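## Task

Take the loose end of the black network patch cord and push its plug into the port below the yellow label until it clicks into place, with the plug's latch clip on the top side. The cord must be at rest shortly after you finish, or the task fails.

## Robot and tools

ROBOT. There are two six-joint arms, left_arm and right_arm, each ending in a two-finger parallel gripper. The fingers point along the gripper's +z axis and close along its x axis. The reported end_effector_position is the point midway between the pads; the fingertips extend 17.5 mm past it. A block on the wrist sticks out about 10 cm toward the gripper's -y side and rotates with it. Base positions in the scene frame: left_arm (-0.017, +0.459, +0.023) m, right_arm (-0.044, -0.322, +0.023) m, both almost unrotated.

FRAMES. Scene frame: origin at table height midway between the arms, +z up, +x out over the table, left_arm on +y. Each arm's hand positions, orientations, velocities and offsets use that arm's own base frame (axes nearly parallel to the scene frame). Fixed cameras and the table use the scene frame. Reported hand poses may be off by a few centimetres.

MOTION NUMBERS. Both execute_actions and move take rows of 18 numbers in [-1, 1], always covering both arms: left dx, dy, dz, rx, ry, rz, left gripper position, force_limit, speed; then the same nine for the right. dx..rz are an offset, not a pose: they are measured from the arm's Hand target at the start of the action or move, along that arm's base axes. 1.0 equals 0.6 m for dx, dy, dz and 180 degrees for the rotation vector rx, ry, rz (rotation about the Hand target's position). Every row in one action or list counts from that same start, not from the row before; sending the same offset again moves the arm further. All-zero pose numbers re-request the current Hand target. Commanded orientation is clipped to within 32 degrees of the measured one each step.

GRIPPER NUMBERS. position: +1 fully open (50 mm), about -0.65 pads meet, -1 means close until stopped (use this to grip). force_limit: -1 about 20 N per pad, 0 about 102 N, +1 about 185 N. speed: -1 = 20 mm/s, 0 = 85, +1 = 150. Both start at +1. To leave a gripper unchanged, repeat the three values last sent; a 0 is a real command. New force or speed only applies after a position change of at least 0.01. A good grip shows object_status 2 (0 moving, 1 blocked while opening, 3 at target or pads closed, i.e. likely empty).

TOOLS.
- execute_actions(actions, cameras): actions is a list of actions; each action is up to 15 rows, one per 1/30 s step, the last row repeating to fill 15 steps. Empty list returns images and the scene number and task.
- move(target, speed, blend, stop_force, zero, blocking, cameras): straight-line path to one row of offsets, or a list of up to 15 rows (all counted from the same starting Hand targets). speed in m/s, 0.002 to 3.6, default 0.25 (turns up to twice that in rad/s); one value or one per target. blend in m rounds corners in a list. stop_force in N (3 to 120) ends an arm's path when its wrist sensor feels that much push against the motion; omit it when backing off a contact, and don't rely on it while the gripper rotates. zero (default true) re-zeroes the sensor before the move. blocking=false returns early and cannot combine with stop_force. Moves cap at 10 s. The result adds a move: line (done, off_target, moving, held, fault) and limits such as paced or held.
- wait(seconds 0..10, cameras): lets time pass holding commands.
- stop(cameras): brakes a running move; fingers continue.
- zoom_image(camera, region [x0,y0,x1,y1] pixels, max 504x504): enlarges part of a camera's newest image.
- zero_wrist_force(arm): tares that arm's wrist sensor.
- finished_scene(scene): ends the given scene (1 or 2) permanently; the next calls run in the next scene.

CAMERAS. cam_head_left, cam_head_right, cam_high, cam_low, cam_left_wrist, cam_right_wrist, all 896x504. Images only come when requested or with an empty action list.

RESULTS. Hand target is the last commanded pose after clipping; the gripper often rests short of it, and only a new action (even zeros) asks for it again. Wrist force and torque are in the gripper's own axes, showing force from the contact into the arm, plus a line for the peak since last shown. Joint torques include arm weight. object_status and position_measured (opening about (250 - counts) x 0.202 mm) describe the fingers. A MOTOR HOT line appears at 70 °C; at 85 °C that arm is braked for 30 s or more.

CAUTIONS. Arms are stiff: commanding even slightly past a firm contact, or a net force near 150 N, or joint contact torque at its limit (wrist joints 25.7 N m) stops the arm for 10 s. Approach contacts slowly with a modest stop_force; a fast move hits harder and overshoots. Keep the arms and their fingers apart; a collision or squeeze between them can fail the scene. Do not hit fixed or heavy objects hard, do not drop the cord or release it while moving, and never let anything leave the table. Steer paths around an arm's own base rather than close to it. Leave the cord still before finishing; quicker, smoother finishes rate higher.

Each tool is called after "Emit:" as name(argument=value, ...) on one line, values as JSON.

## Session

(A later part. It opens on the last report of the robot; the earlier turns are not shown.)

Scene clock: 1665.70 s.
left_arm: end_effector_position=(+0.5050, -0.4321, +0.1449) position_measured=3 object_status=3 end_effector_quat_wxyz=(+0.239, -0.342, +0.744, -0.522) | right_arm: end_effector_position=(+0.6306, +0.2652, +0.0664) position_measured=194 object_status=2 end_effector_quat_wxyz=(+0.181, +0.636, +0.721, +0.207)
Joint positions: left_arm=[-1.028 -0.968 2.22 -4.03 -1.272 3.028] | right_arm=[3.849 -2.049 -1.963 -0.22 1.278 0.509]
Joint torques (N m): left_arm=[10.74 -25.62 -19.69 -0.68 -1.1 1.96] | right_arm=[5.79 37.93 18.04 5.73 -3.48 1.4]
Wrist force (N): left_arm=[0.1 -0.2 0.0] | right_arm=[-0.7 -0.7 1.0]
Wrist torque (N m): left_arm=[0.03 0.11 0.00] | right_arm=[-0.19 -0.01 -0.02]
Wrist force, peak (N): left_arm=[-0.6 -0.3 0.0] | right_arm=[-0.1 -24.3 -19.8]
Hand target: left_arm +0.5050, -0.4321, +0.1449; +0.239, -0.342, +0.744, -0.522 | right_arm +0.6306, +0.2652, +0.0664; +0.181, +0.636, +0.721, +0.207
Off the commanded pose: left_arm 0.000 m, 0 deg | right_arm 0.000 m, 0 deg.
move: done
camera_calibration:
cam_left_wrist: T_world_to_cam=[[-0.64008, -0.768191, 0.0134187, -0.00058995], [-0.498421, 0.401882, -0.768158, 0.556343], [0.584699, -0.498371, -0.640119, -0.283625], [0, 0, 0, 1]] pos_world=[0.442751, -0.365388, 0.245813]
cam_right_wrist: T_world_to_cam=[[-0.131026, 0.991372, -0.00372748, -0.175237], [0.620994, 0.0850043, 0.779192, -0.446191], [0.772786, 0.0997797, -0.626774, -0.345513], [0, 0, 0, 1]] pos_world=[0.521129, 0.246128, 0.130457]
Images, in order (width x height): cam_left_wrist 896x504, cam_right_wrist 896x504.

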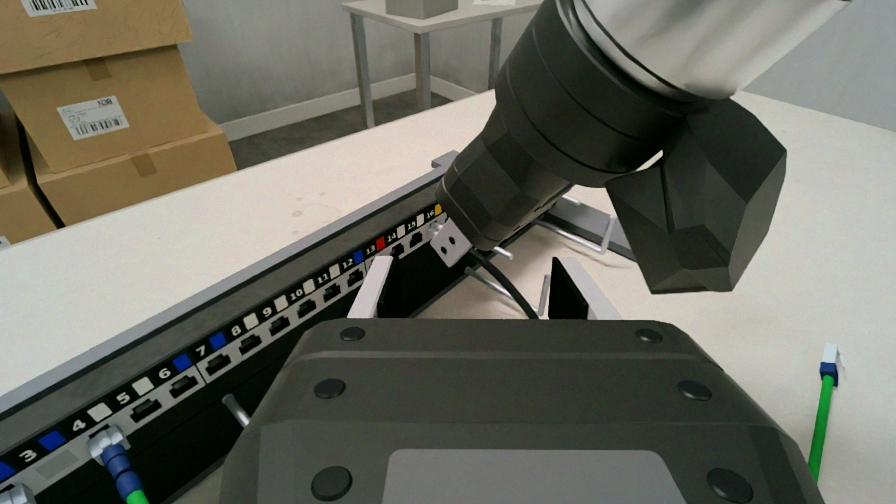

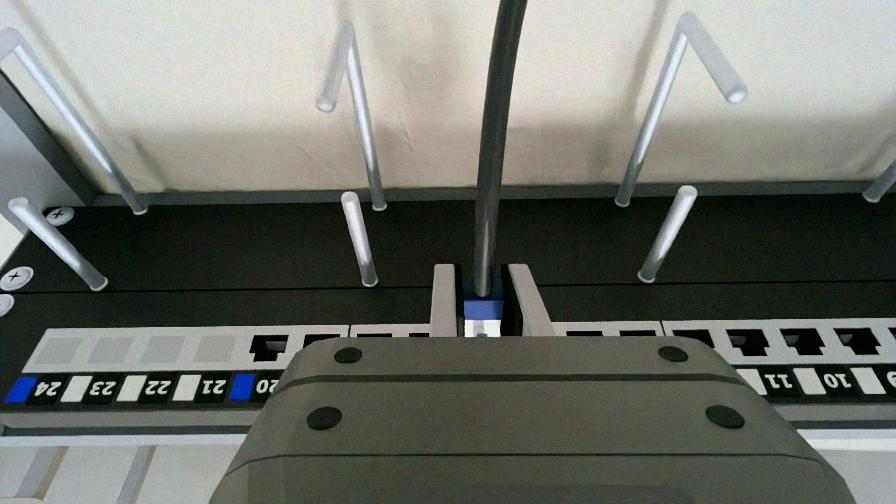

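Emit:
move(target=[0,0,0,0,0,0,1,-0.8,-1,0.0116,0.0015,0,0,0,0,-1,-0.3,-1], speed=0.008, stop_force=22)

Emit:
execute_actions(actions=[[[0,0,0,0,0,0,1,-0.8,-1,0.0003,0,0.001,0,0,0,-1,-0.3,-1],[0,0,0,0,0,0,1,-0.8,-1,0.0005,0,0.001,0,0,0,-1,-0.3,-1],[0,0,0,0,0,0,1,-0.8,-1,0.0007,0,0.001,0,0,0,-1,-0.3,-1],[0,0,0,0,0,0,1,-0.8,-1,0.0008,0,0,0,0,0,-1,-0.3,-1],[0,0,0,0,0,0,1,-0.8,-1,0.0009,0,-0.001,0,0,0,-1,-0.3,-1],[0,0,0,0,0,0,1,-0.8,-1,0.001,0,-0.001,0,0,0,-1,-0.3,-1],[0,0,0,0,0,0,1,-0.8,-1,0.0011,0,-0.001,0,0,0,-1,-0.3,-1],[0,0,0,0,0,0,1,-0.8,-1,0.0012,0,0,0,0,0,-1,-0.3,-1],[0,0,0,0,0,0,1,-0.8,-1,0.0013,0,0.001,0,0,0,-1,-0.3,-1],[0,0,0,0,0,0,1,-0.8,-1,0.0014,0,0.001,0,0,0,-1,-0.3,-1],[0,0,0,0,0,0,1,-0.8,-1,0.0015,0,0.001,0,0,0,-1,-0.3,-1],[0,0,0,0,0,0,1,-0.8,-1,0.0015,0,0,0,0,0,-1,-0.3,-1],[0,0,0,0,0,0,1,-0.8,-1,0.0016,0,-0.001,0,0,0,-1,-0.3,-1],[0,0,0,0,0,0,1,-0.8,-1,0.0016,0,-0.001,0,0,0,-1,-0.3,-1],[0,0,0,0,0,0,1,-0.8,-1,0.0017,0,0,0,0,0,-1,-0.3,-1]]], cameras=["cam_left_wrist","cam_right_wrist"])

Emit:
zoom_image(camera="cam_left_wrist", region=[415, 200, 475, 255])

Emit:
zoom_image(camera="cam_right_wrist", region=[420, 250, 550, 345])

Scene clock: 1727.47 s.
left_arm: end_effector_position=(+0.5050, -0.4321, +0.1449) position_measured=3 object_status=3 end_effector_quat_wxyz=(+0.239, -0.342, +0.744, -0.522) | right_arm: end_effector_position=(+0.6338, +0.2656, +0.0663) position_measured=194 object_status=2 end_effector_quat_wxyz=(+0.181, +0.636, +0.721, +0.207)
Joint positions: left_arm=[-1.028 -0.968 2.22 -4.03 -1.272 3.028] | right_arm=[3.845 -2.054 -1.953 -0.223 1.28 0.506]
Joint torques (N m): left_arm=[10.88 -25.77 -20.16 -0.59 -1.13 1.98] | right_arm=[8 44.36 14.14 7.42 -5 2.08]
Wrist force (N): left_arm=[-0.3 -0.3 0.2] | right_arm=[-0.4 -12.0 -8.2]
Wrist torque (N m): left_arm=[0.01 0.17 0.00] | right_arm=[-0.46 0.08 0.15]
Wrist force, peak (N): left_arm=[-0.3 -0.6 0.4] | right_arm=[-2.7 -24.6 -17.0]
Hand target: left_arm +0.5050, -0.4321, +0.1449; +0.239, -0.342, +0.744, -0.522 | right_arm +0.6338, +0.2656, +0.0663; +0.181, +0.636, +0.721, +0.207 (not the last commanded pose)
Off the commanded pose: left_arm 0.000 m, 0 deg | right_arm 0.004 m, 0 deg.
move: contact (right_arm)

Scene clock: 1728.17 s.
left_arm: end_effector_position=(+0.5050, -0.4321, +0.1449) position_measured=3 object_status=3 end_effector_quat_wxyz=(+0.239, -0.342, +0.744, -0.522) | right_arm: end_effector_position=(+0.6349, +0.2656, +0.0663) position_measured=194 object_status=2 end_effector_quat_wxyz=(+0.181, +0.636, +0.721, +0.207)
Joint positions: left_arm=[-1.028 -0.968 2.22 -4.03 -1.272 3.028] | right_arm=[3.844 -2.056 -1.95 -0.224 1.28 0.505]
Joint torques (N m): left_arm=[10.62 -25.68 -19.61 -0.63 -1.18 1.89] | right_arm=[-11.06 39.76 28.04 1.98 -0.15 -2.01]
Wrist force (N): left_arm=[-0.3 0.0 0.0] | right_arm=[0.0 -13.6 -17.1]
Wrist torque (N m): left_arm=[0.07 0.17 0.00] | right_arm=[-0.47 0.05 0.15]
Wrist force, peak (N): left_arm=[-0.3 -0.5 0.2] | right_arm=[-2.5 -18.2 -22.3]
Hand target: left_arm +0.5050, -0.4321, +0.1449; +0.239, -0.342, +0.744, -0.522 | right_arm +0.6349, +0.2656, +0.0663; +0.181, +0.636, +0.721, +0.207
Off the commanded pose: left_arm 0.000 m, 0 deg | right_arm 0.000 m, 0 deg.
Step readings (end_effector_position of left_arm | right_arm):
0: (+0.5050, -0.4321, +0.1449) | (+0.6338, +0.2656, +0.0663)
1: (+0.5050, -0.4321, +0.1449) | (+0.6338, +0.2656, +0.0664)
2: (+0.5050, -0.4321, +0.1449) | (+0.6339, +0.2656, +0.0665)
4: (+0.5050, -0.4321, +0.1449) | (+0.6340, +0.2657, +0.0668)
8: (+0.5050, -0.4321, +0.1449) | (+0.6344, +0.2656, +0.0659)
15: (+0.5050, -0.4321, +0.1449) | (+0.6348, +0.2657, +0.0662)
camera_calibration:
cam_left_wrist: T_world_to_cam=[[-0.64008, -0.768191, 0.0134187, -0.00058995], [-0.498421, 0.401882, -0.768158, 0.556343], [0.584699, -0.498371, -0.640119, -0.283625], [0, 0, 0, 1]] pos_world=[0.442751, -0.365388, 0.245813]
cam_right_wrist: T_world_to_cam=[[-0.131097, 0.991362, -0.00379517, -0.175021], [0.62109, 0.0851154, 0.779103, -0.448961], [0.772697, 0.0997813, -0.626884, -0.348814], [0, 0, 0, 1]] pos_world=[0.525428, 0.246528, 0.130456]
Images, in order (width x height): cam_left_wrist 896x504, cam_right_wrist 896x504.

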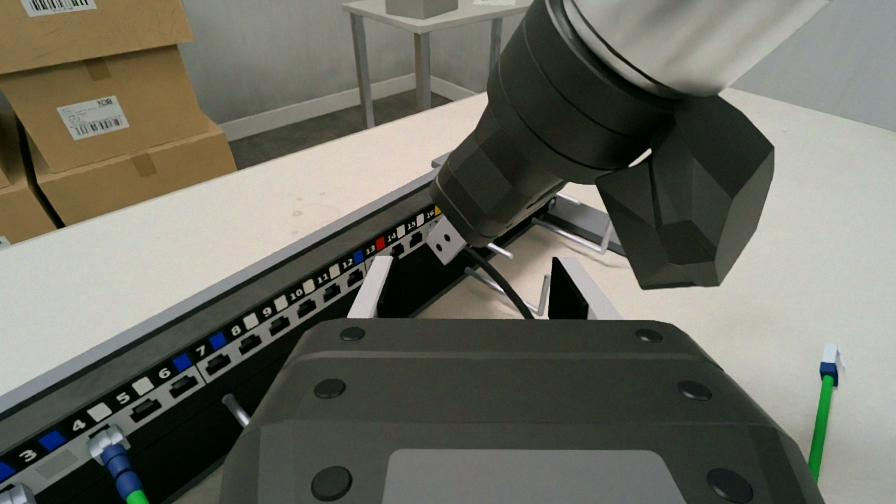

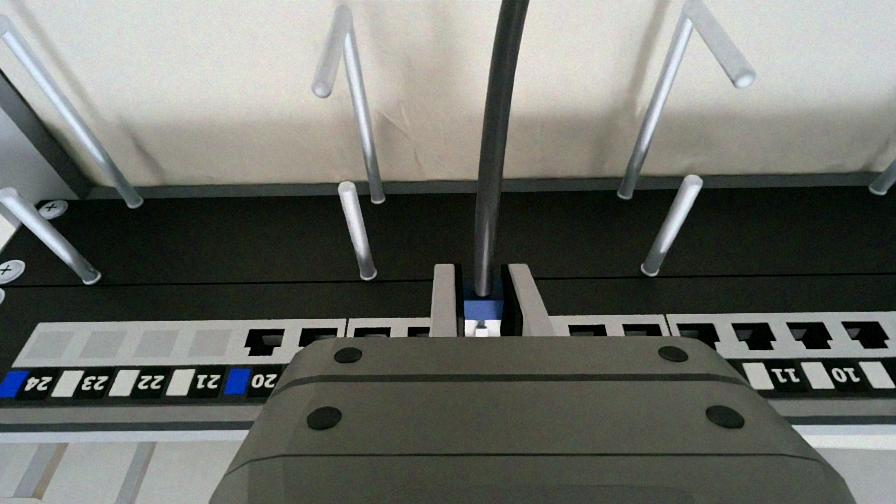

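Scaled by 8.400 from the camera's 896x504 image, which has a finer 1280x720 frame.

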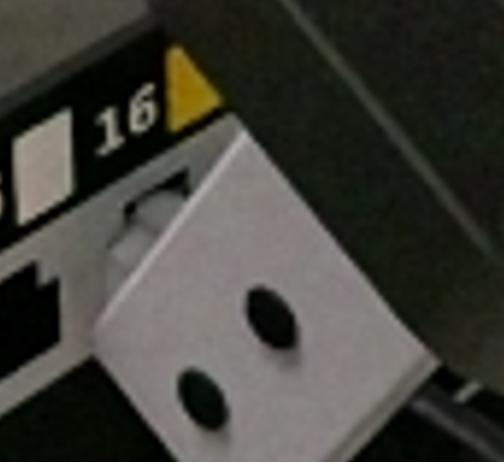

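Scaled by 3.877 from the camera's 896x504 image, which has a finer 1280x720 frame.

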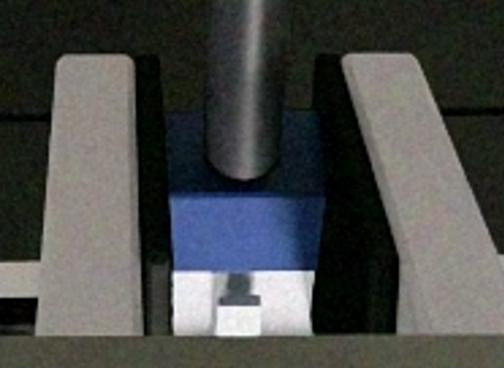

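Emit:
execute_actions(actions=[[[0,0,0,0,0,0,1,-0.8,-1,0.0005,0,-0.0015,0,0,0,-1,-0.3,-1],[0,0,0,0,0,0,1,-0.8,-1,0.0009,0,-0.0015,0,0,0,-1,-0.3,-1],[0,0,0,0,0,0,1,-0.8,-1,0.0012,0,-0.0015,0,0,0,-1,-0.3,-1],[0,0,0,0,0,0,1,-0.8,-1,0.0015,0,-0.0005,0,0,0,-1,-0.3,-1],[0,0,0,0,0,0,1,-0.8,-1,0.0018,0,0.001,0,0,0,-1,-0.3,-1],[0,0,0,0,0,0,1,-0.8,-1,0.002,0,0.0015,0,0,0,-1,-0.3,-1],[0,0,0,0,0,0,1,-0.8,-1,0.0022,0,0.0015,0,0,0,-1,-0.3,-1],[0,0,0,0,0,0,1,-0.8,-1,0.0025,0,0.0005,0,0,0,-1,-0.3,-1],[0,0,0,0,0,0,1,-0.8,-1,0.0028,0,-0.001,0,0,0,-1,-0.3,-1],[0,0,0,0,0,0,1,-0.8,-1,0.003,0,-0.0015,0,0,0,-1,-0.3,-1],[0,0,0,0,0,0,1,-0.8,-1,0.003,0,-0.0015,0,0,0,-1,-0.3,-1],[0,0,0,0,0,0,1,-0.8,-1,0.003,0,0,0,0,0,-1,-0.3,-1]]], cameras=["cam_left_wrist","cam_right_wrist"])

Emit:
zoom_image(camera="cam_left_wrist", region=[415, 200, 475, 255])

Emit:
zoom_image(camera="cam_right_wrist", region=[420, 250, 550, 345])

Scene clock: 1750.97 s.
left_arm: end_effector_position=(+0.5050, -0.4321, +0.1449) position_measured=3 object_status=3 end_effector_quat_wxyz=(+0.239, -0.342, +0.744, -0.522) | right_arm: end_effector_position=(+0.6366, +0.2656, +0.0663) position_measured=194 object_status=2 end_effector_quat_wxyz=(+0.181, +0.636, +0.721, +0.207)
Joint positions: left_arm=[-1.028 -0.968 2.22 -4.03 -1.272 3.028] | right_arm=[3.842 -2.059 -1.945 -0.226 1.281 0.503]
Joint torques (N m): left_arm=[10.77 -25.9 -19.13 -0.61 -1.16 1.95] | right_arm=[-10.41 28.85 29.66 4.65 -2.03 -1.35]
Wrist force (N): left_arm=[0.1 -0.1 0.0] | right_arm=[0.9 -24.2 -29.8]
Wrist torque (N m): left_arm=[0.05 0.10 0.00] | right_arm=[-0.59 0.05 0.14]
Wrist force, peak (N): left_arm=[-0.3 -0.6 0.2] | right_arm=[-3.6 -34.3 -55.4]
Hand target: left_arm +0.5050, -0.4321, +0.1449; +0.239, -0.342, +0.744, -0.522 | right_arm +0.6367, +0.2656, +0.0663; +0.181, +0.636, +0.721, +0.207
Off the commanded pose: left_arm 0.000 m, 0 deg | right_arm 0.000 m, 0 deg.
Step readings (end_effector_position of left_arm | right_arm):
0: (+0.5050, -0.4321, +0.1449) | (+0.6349, +0.2656, +0.0663)
1: (+0.5050, -0.4321, +0.1449) | (+0.6349, +0.2656, +0.0663)
2: (+0.5050, -0.4321, +0.1449) | (+0.6349, +0.2656, +0.0662)
4: (+0.5050, -0.4321, +0.1449) | (+0.6353, +0.2656, +0.0656)
8: (+0.5050, -0.4321, +0.1449) | (+0.6360, +0.2656, +0.0669)
15: (+0.5050, -0.4321, +0.1449) | (+0.6367, +0.2656, +0.0662)
camera_calibration:
cam_left_wrist: T_world_to_cam=[[-0.64008, -0.768191, 0.0134187, -0.00058995], [-0.498421, 0.401882, -0.768158, 0.556343], [0.584699, -0.498371, -0.640119, -0.283625], [0, 0, 0, 1]] pos_world=[0.442751, -0.365388, 0.245813]
cam_right_wrist: T_world_to_cam=[[-0.13109, 0.991363, -0.00378497, -0.17479], [0.621152, 0.0851109, 0.779055, -0.450103], [0.772648, 0.0997756, -0.626944, -0.350171], [0, 0, 0, 1]] pos_world=[0.527228, 0.246528, 0.130456]
Images, in order (width x height): cam_left_wrist 896x504, cam_right_wrist 896x504.

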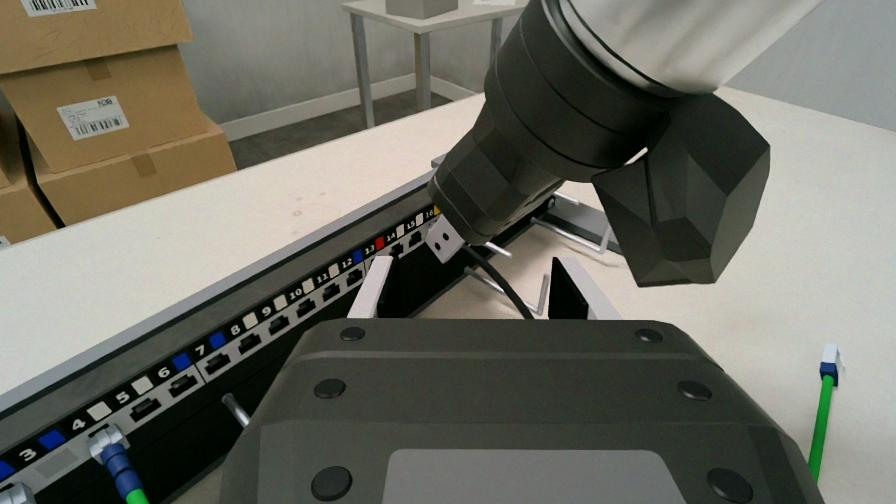

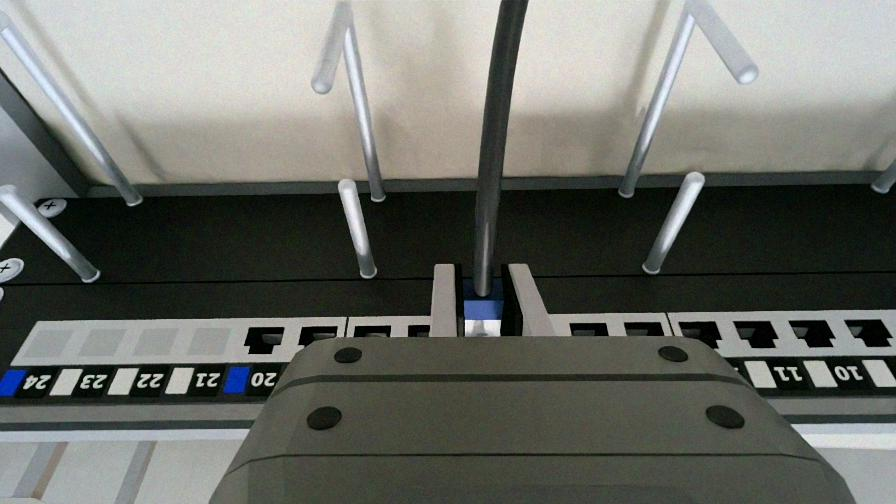

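Scaled by 8.400 from the camera's 896x504 image, which has a finer 1280x720 frame.

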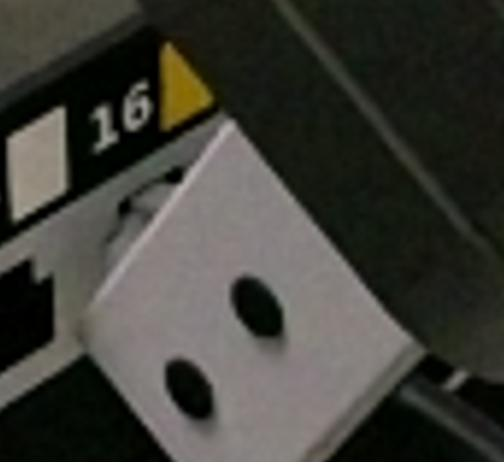

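Scaled by 3.877 from the camera's 896x504 image, which has a finer 1280x720 frame.

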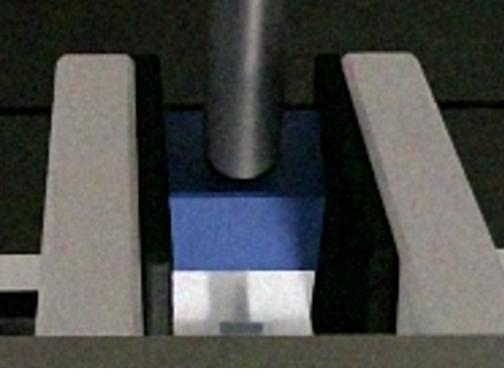

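Emit:
move(target=[0,0,0,0,0,0,1,-0.8,-1,-0.0015,-0.0002,0,0,0,0,-1,-0.3,-1], speed=0.01)

Emit:
move(target=[0,0,0,0,0,0,1,-0.8,-1,-0.0066,-0.0008,0,0,0,0,-1,-0.3,-1], speed=0.006, stop_force=15, cameras=["cam_left_wrist","cam_right_wrist"])

Emit:
zoom_image(camera="cam_right_wrist", region=[420, 250, 550, 345])

Scene clock: 1764.63 s.
left_arm: end_effector_position=(+0.5050, -0.4321, +0.1449) position_measured=3 object_status=3 end_effector_quat_wxyz=(+0.239, -0.342, +0.744, -0.522) | right_arm: end_effector_position=(+0.6358, +0.2655, +0.0664) position_measured=194 object_status=2 end_effector_quat_wxyz=(+0.181, +0.636, +0.721, +0.207)
Joint positions: left_arm=[-1.028 -0.968 2.22 -4.03 -1.272 3.028] | right_arm=[3.843 -2.057 -1.948 -0.225 1.281 0.503]
Joint torques (N m): left_arm=[10.88 -26.34 -19.56 -0.62 -1.13 1.87] | right_arm=[7.64 40.02 3.07 2.08 -2.7 1.8]
Wrist force (N): left_arm=[-0.2 -0.2 0.3] | right_arm=[5.7 14.5 4.3]
Wrist torque (N m): left_arm=[0.04 0.15 -0.01] | right_arm=[0.21 0.13 -0.05]
Wrist force, peak (N): left_arm=[-0.3 -0.5 0.0] | right_arm=[0.6 -23.8 -30.5]
Hand target: left_arm +0.5050, -0.4321, +0.1449; +0.239, -0.342, +0.744, -0.522 | right_arm +0.6358, +0.2655, +0.0663; +0.181, +0.636, +0.721, +0.207
Off the commanded pose: left_arm 0.000 m, 0 deg | right_arm 0.000 m, 0 deg.
move: done

Scene clock: 1765.60 s.
left_arm: end_effector_position=(+0.5050, -0.4321, +0.1449) position_measured=3 object_status=3 end_effector_quat_wxyz=(+0.239, -0.342, +0.744, -0.522) | right_arm: end_effector_position=(+0.6353, +0.2654, +0.0664) position_measured=194 object_status=2 end_effector_quat_wxyz=(+0.181, +0.636, +0.721, +0.207)
Joint positions: left_arm=[-1.028 -0.968 2.22 -4.03 -1.272 3.028] | right_arm=[3.843 -2.056 -1.949 -0.224 1.281 0.504]
Joint torques (N m): left_arm=[10.59 -26.36 -19.42 -0.54 -1.17 1.84] | right_arm=[-6.26 26.32 15.78 -2.63 3.43 -2.19]
Wrist force (N): left_arm=[-0.1 -0.2 0.2] | right_arm=[2.6 21.5 7.5]
Wrist torque (N m): left_arm=[0.04 0.14 0.00] | right_arm=[0.25 0.07 -0.06]
Wrist force, peak (N): left_arm=[-0.4 -0.2 0.3] | right_arm=[6.3 30.5 14.8]
Hand target: left_arm +0.5050, -0.4321, +0.1449; +0.239, -0.342, +0.744, -0.522 | right_arm +0.6353, +0.2654, +0.0664; +0.181, +0.636, +0.721, +0.207 (not the last commanded pose)
Off the commanded pose: left_arm 0.000 m, 0 deg | right_arm 0.004 m, 0 deg.
move: contact (right_arm)
camera_calibration:
cam_left_wrist: T_world_to_cam=[[-0.64008, -0.768191, 0.0134187, -0.00058995], [-0.498421, 0.401882, -0.768158, 0.556343], [0.584699, -0.498371, -0.640119, -0.283625], [0, 0, 0, 1]] pos_world=[0.442751, -0.365388, 0.245813]
cam_right_wrist: T_world_to_cam=[[-0.131026, 0.991372, -0.00372739, -0.174806], [0.620994, 0.0850041, 0.779192, -0.449189], [0.772786, 0.0997797, -0.626774, -0.349242], [0, 0, 0, 1]] pos_world=[0.525929, 0.246328, 0.130457]
Images, in order (width x height): cam_left_wrist 896x504, cam_right_wrist 896x504.

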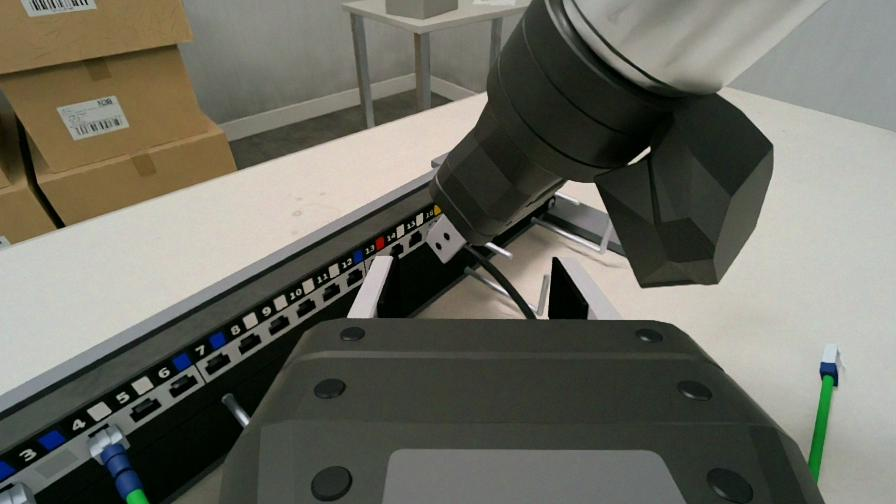

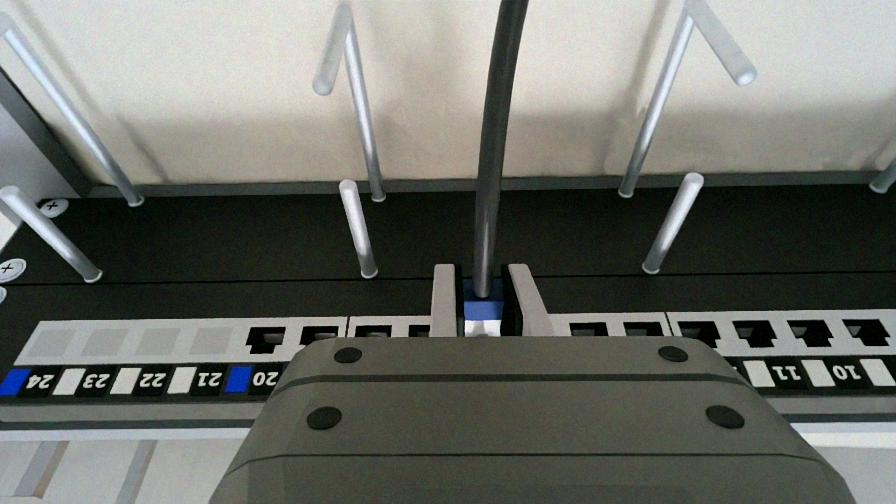

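Scaled by 3.877 from the camera's 896x504 image, which has a finer 1280x720 frame.

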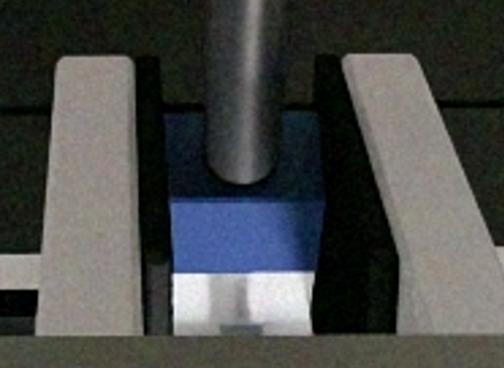

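Emit:
move(target=[[0,0,0,0,0,0,1,-0.8,-1,0.001,0.0001,0,0,0,0,-1,-0.3,-1]], speed=0.01)

Emit:
move(target=[[0,0,0,0,0,0,1,-0.8,-1,0,0,0,0,0,0,-0.1,-0.3,-1],[0,0,0,0,0,0,1,-0.8,-1,-0.027,-0.0034,0.043,0,0,0,-0.1,-0.3,-1],[0,0,0,0,0,0,1,-0.8,-1,-0.08,-0.01,0.14,0,0,0,-0.1,-0.3,-1]], speed=[0.02,0.03,0.1], cameras=["cam_left_wrist","cam_right_wrist"])

Emit:
zoom_image(camera="cam_left_wrist", region=[415, 190, 495, 260])

Scene clock: 1783.43 s.
left_arm: end_effector_position=(+0.5050, -0.4321, +0.1449) position_measured=3 object_status=3 end_effector_quat_wxyz=(+0.239, -0.342, +0.744, -0.522) | right_arm: end_effector_position=(+0.6359, +0.2655, +0.0664) position_measured=194 object_status=2 end_effector_quat_wxyz=(+0.181, +0.636, +0.721, +0.207)
Joint positions: left_arm=[-1.028 -0.968 2.22 -4.03 -1.272 3.028] | right_arm=[3.843 -2.057 -1.948 -0.225 1.281 0.503]
Joint torques (N m): left_arm=[10.25 -26.35 -18.78 -0.64 -1.13 1.71] | right_arm=[-9.16 27.36 21.92 0.69 1 -1.93]
Wrist force (N): left_arm=[0.0 -0.3 0.4] | right_arm=[1.1 0.2 -8.5]
Wrist torque (N m): left_arm=[0.02 0.12 -0.01] | right_arm=[-0.08 -0.02 0.08]
Wrist force, peak (N): left_arm=[-0.2 -0.5 0.4] | right_arm=[2.6 22.1 7.6]
Hand target: left_arm +0.5050, -0.4321, +0.1449; +0.239, -0.342, +0.744, -0.522 | right_arm +0.6359, +0.2655, +0.0664; +0.181, +0.636, +0.721, +0.207
Off the commanded pose: left_arm 0.000 m, 0 deg | right_arm 0.000 m, 0 deg.
move: done

Scene clock: 1786.20 s.
left_arm: end_effector_position=(+0.5050, -0.4321, +0.1449) position_measured=3 object_status=3 end_effector_quat_wxyz=(+0.239, -0.342, +0.744, -0.522) | right_arm: end_effector_position=(+0.5879, +0.2595, +0.1503) position_measured=167 object_status=3 end_effector_quat_wxyz=(+0.181, +0.636, +0.721, +0.207)
Joint positions: left_arm=[-1.028 -0.968 2.22 -4.03 -1.272 3.028] | right_arm=[3.896 -1.817 -2.014 -0.414 1.256 0.553]
Joint torques (N m): left_arm=[10.34 -26.11 -19.11 -0.62 -1.14 1.75] | right_arm=[-8.41 32.41 27.6 5.51 0.7 -2.13]
Wrist force (N): left_arm=[0.4 -0.3 0.3] | right_arm=[-0.3 -0.7 2.1]
Wrist torque (N m): left_arm=[0.03 0.07 -0.01] | right_arm=[-0.18 -0.03 0.04]
Wrist force, peak (N): left_arm=[-0.4 -0.5 0.0] | right_arm=[1.0 1.1 -7.8]
Hand target: left_arm +0.5050, -0.4321, +0.1449; +0.239, -0.342, +0.744, -0.522 | right_arm +0.5879, +0.2595, +0.1504; +0.181, +0.636, +0.721, +0.207
Off the commanded pose: left_arm 0.000 m, 0 deg | right_arm 0.000 m, 0 deg.
move: done
camera_calibration:
cam_left_wrist: T_world_to_cam=[[-0.64008, -0.768191, 0.0134187, -0.00058995], [-0.498421, 0.401882, -0.768158, 0.556343], [0.584699, -0.498371, -0.640119, -0.283625], [0, 0, 0, 1]] pos_world=[0.442751, -0.365388, 0.245813]
cam_right_wrist: T_world_to_cam=[[-0.131011, 0.991373, -0.00386697, -0.174831], [0.620989, 0.0851039, 0.779186, -0.484724], [0.772793, 0.0996809, -0.626781, -0.259353], [0, 0, 0, 1]] pos_world=[0.478529, 0.240427, 0.214457]
Images, in order (width x height): cam_left_wrist 896x504, cam_right_wrist 896x504.

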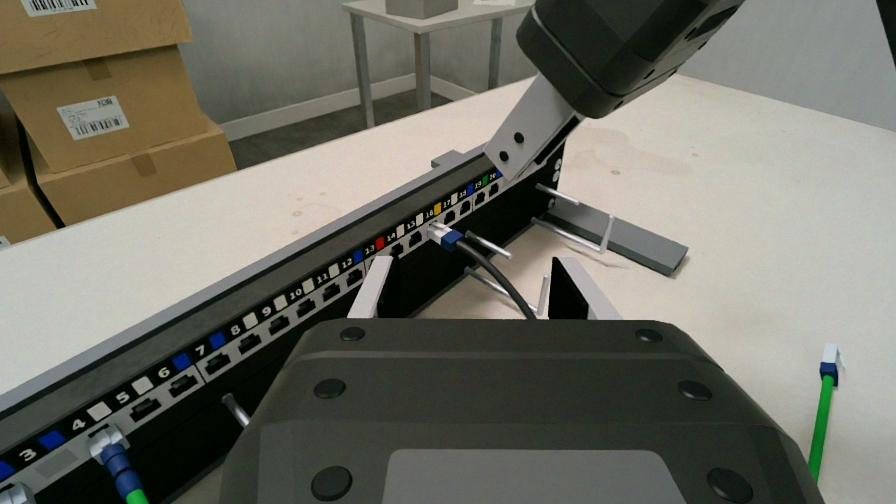

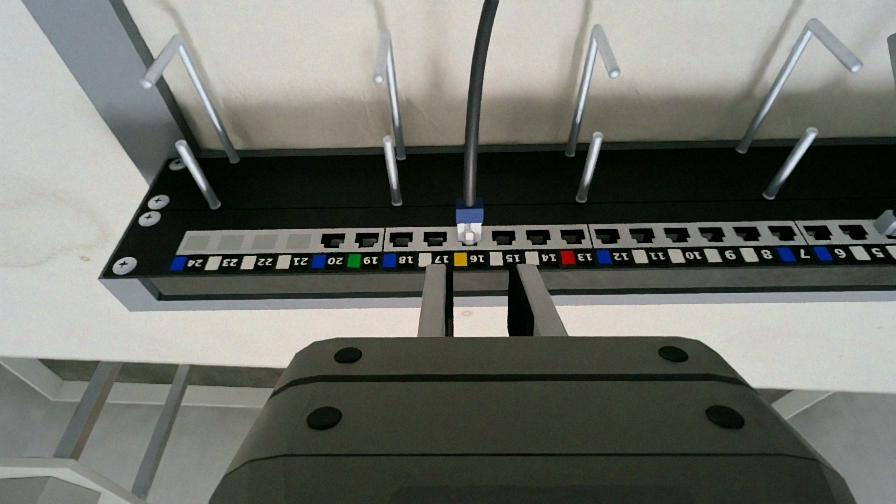

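Scaled by 6.300 from the camera's 896x504 image, which has a finer 1280x720 frame.

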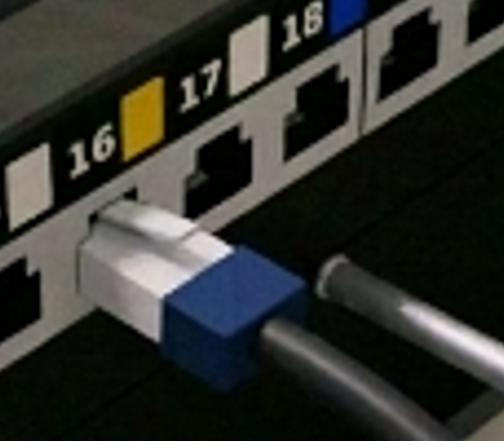

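Emit:
wait(seconds=1.5)

Emit:
finished_scene(scene=2)

Scene clock: 1793.83 s.
left_arm: end_effector_position=(+0.5050, -0.4321, +0.1449) position_measured=3 object_status=3 end_effector_quat_wxyz=(+0.239, -0.342, +0.744, -0.522) | right_arm: end_effector_position=(+0.5879, +0.2595, +0.1504) position_measured=167 object_status=3 end_effector_quat_wxyz=(+0.181, +0.636, +0.721, +0.207)
Joint positions: left_arm=[-1.028 -0.968 2.22 -4.03 -1.272 3.028] | right_arm=[3.896 -1.816 -2.014 -0.414 1.257 0.553]
Joint torques (N m): left_arm=[10.15 -26.55 -19.1 -0.63 -1.19 1.77] | right_arm=[-6.9 36.78 27.62 2.49 1.6 -2.16]
Wrist force (N): left_arm=[-0.1 -0.2 0.1] | right_arm=[-0.5 -0.7 2.4]
Wrist torque (N m): left_arm=[0.03 0.14 -0.01] | right_arm=[-0.18 0.02 0.05]
Wrist force, peak (N): left_arm=[-0.3 -0.6 0.2] | right_arm=[-0.5 -0.7 2.4]
Hand target: left_arm +0.5050, -0.4321, +0.1449; +0.239, -0.342, +0.744, -0.522 | right_arm +0.5879, +0.2595, +0.1504; +0.181, +0.636, +0.721, +0.207
Tool commands: left_gripper/position=+1.0 left_gripper/force_limit=-0.8 left_gripper/speed=-1.0 right_gripper/position=-0.1 right_gripper/force_limit=-0.3 right_gripper/speed=-1.0
Off the commanded pose: left_arm 0.000 m, 0 deg | right_arm 0.000 m, 0 deg.
wait: 1.50 s; at rest from the start

The scene is finished: the task was done.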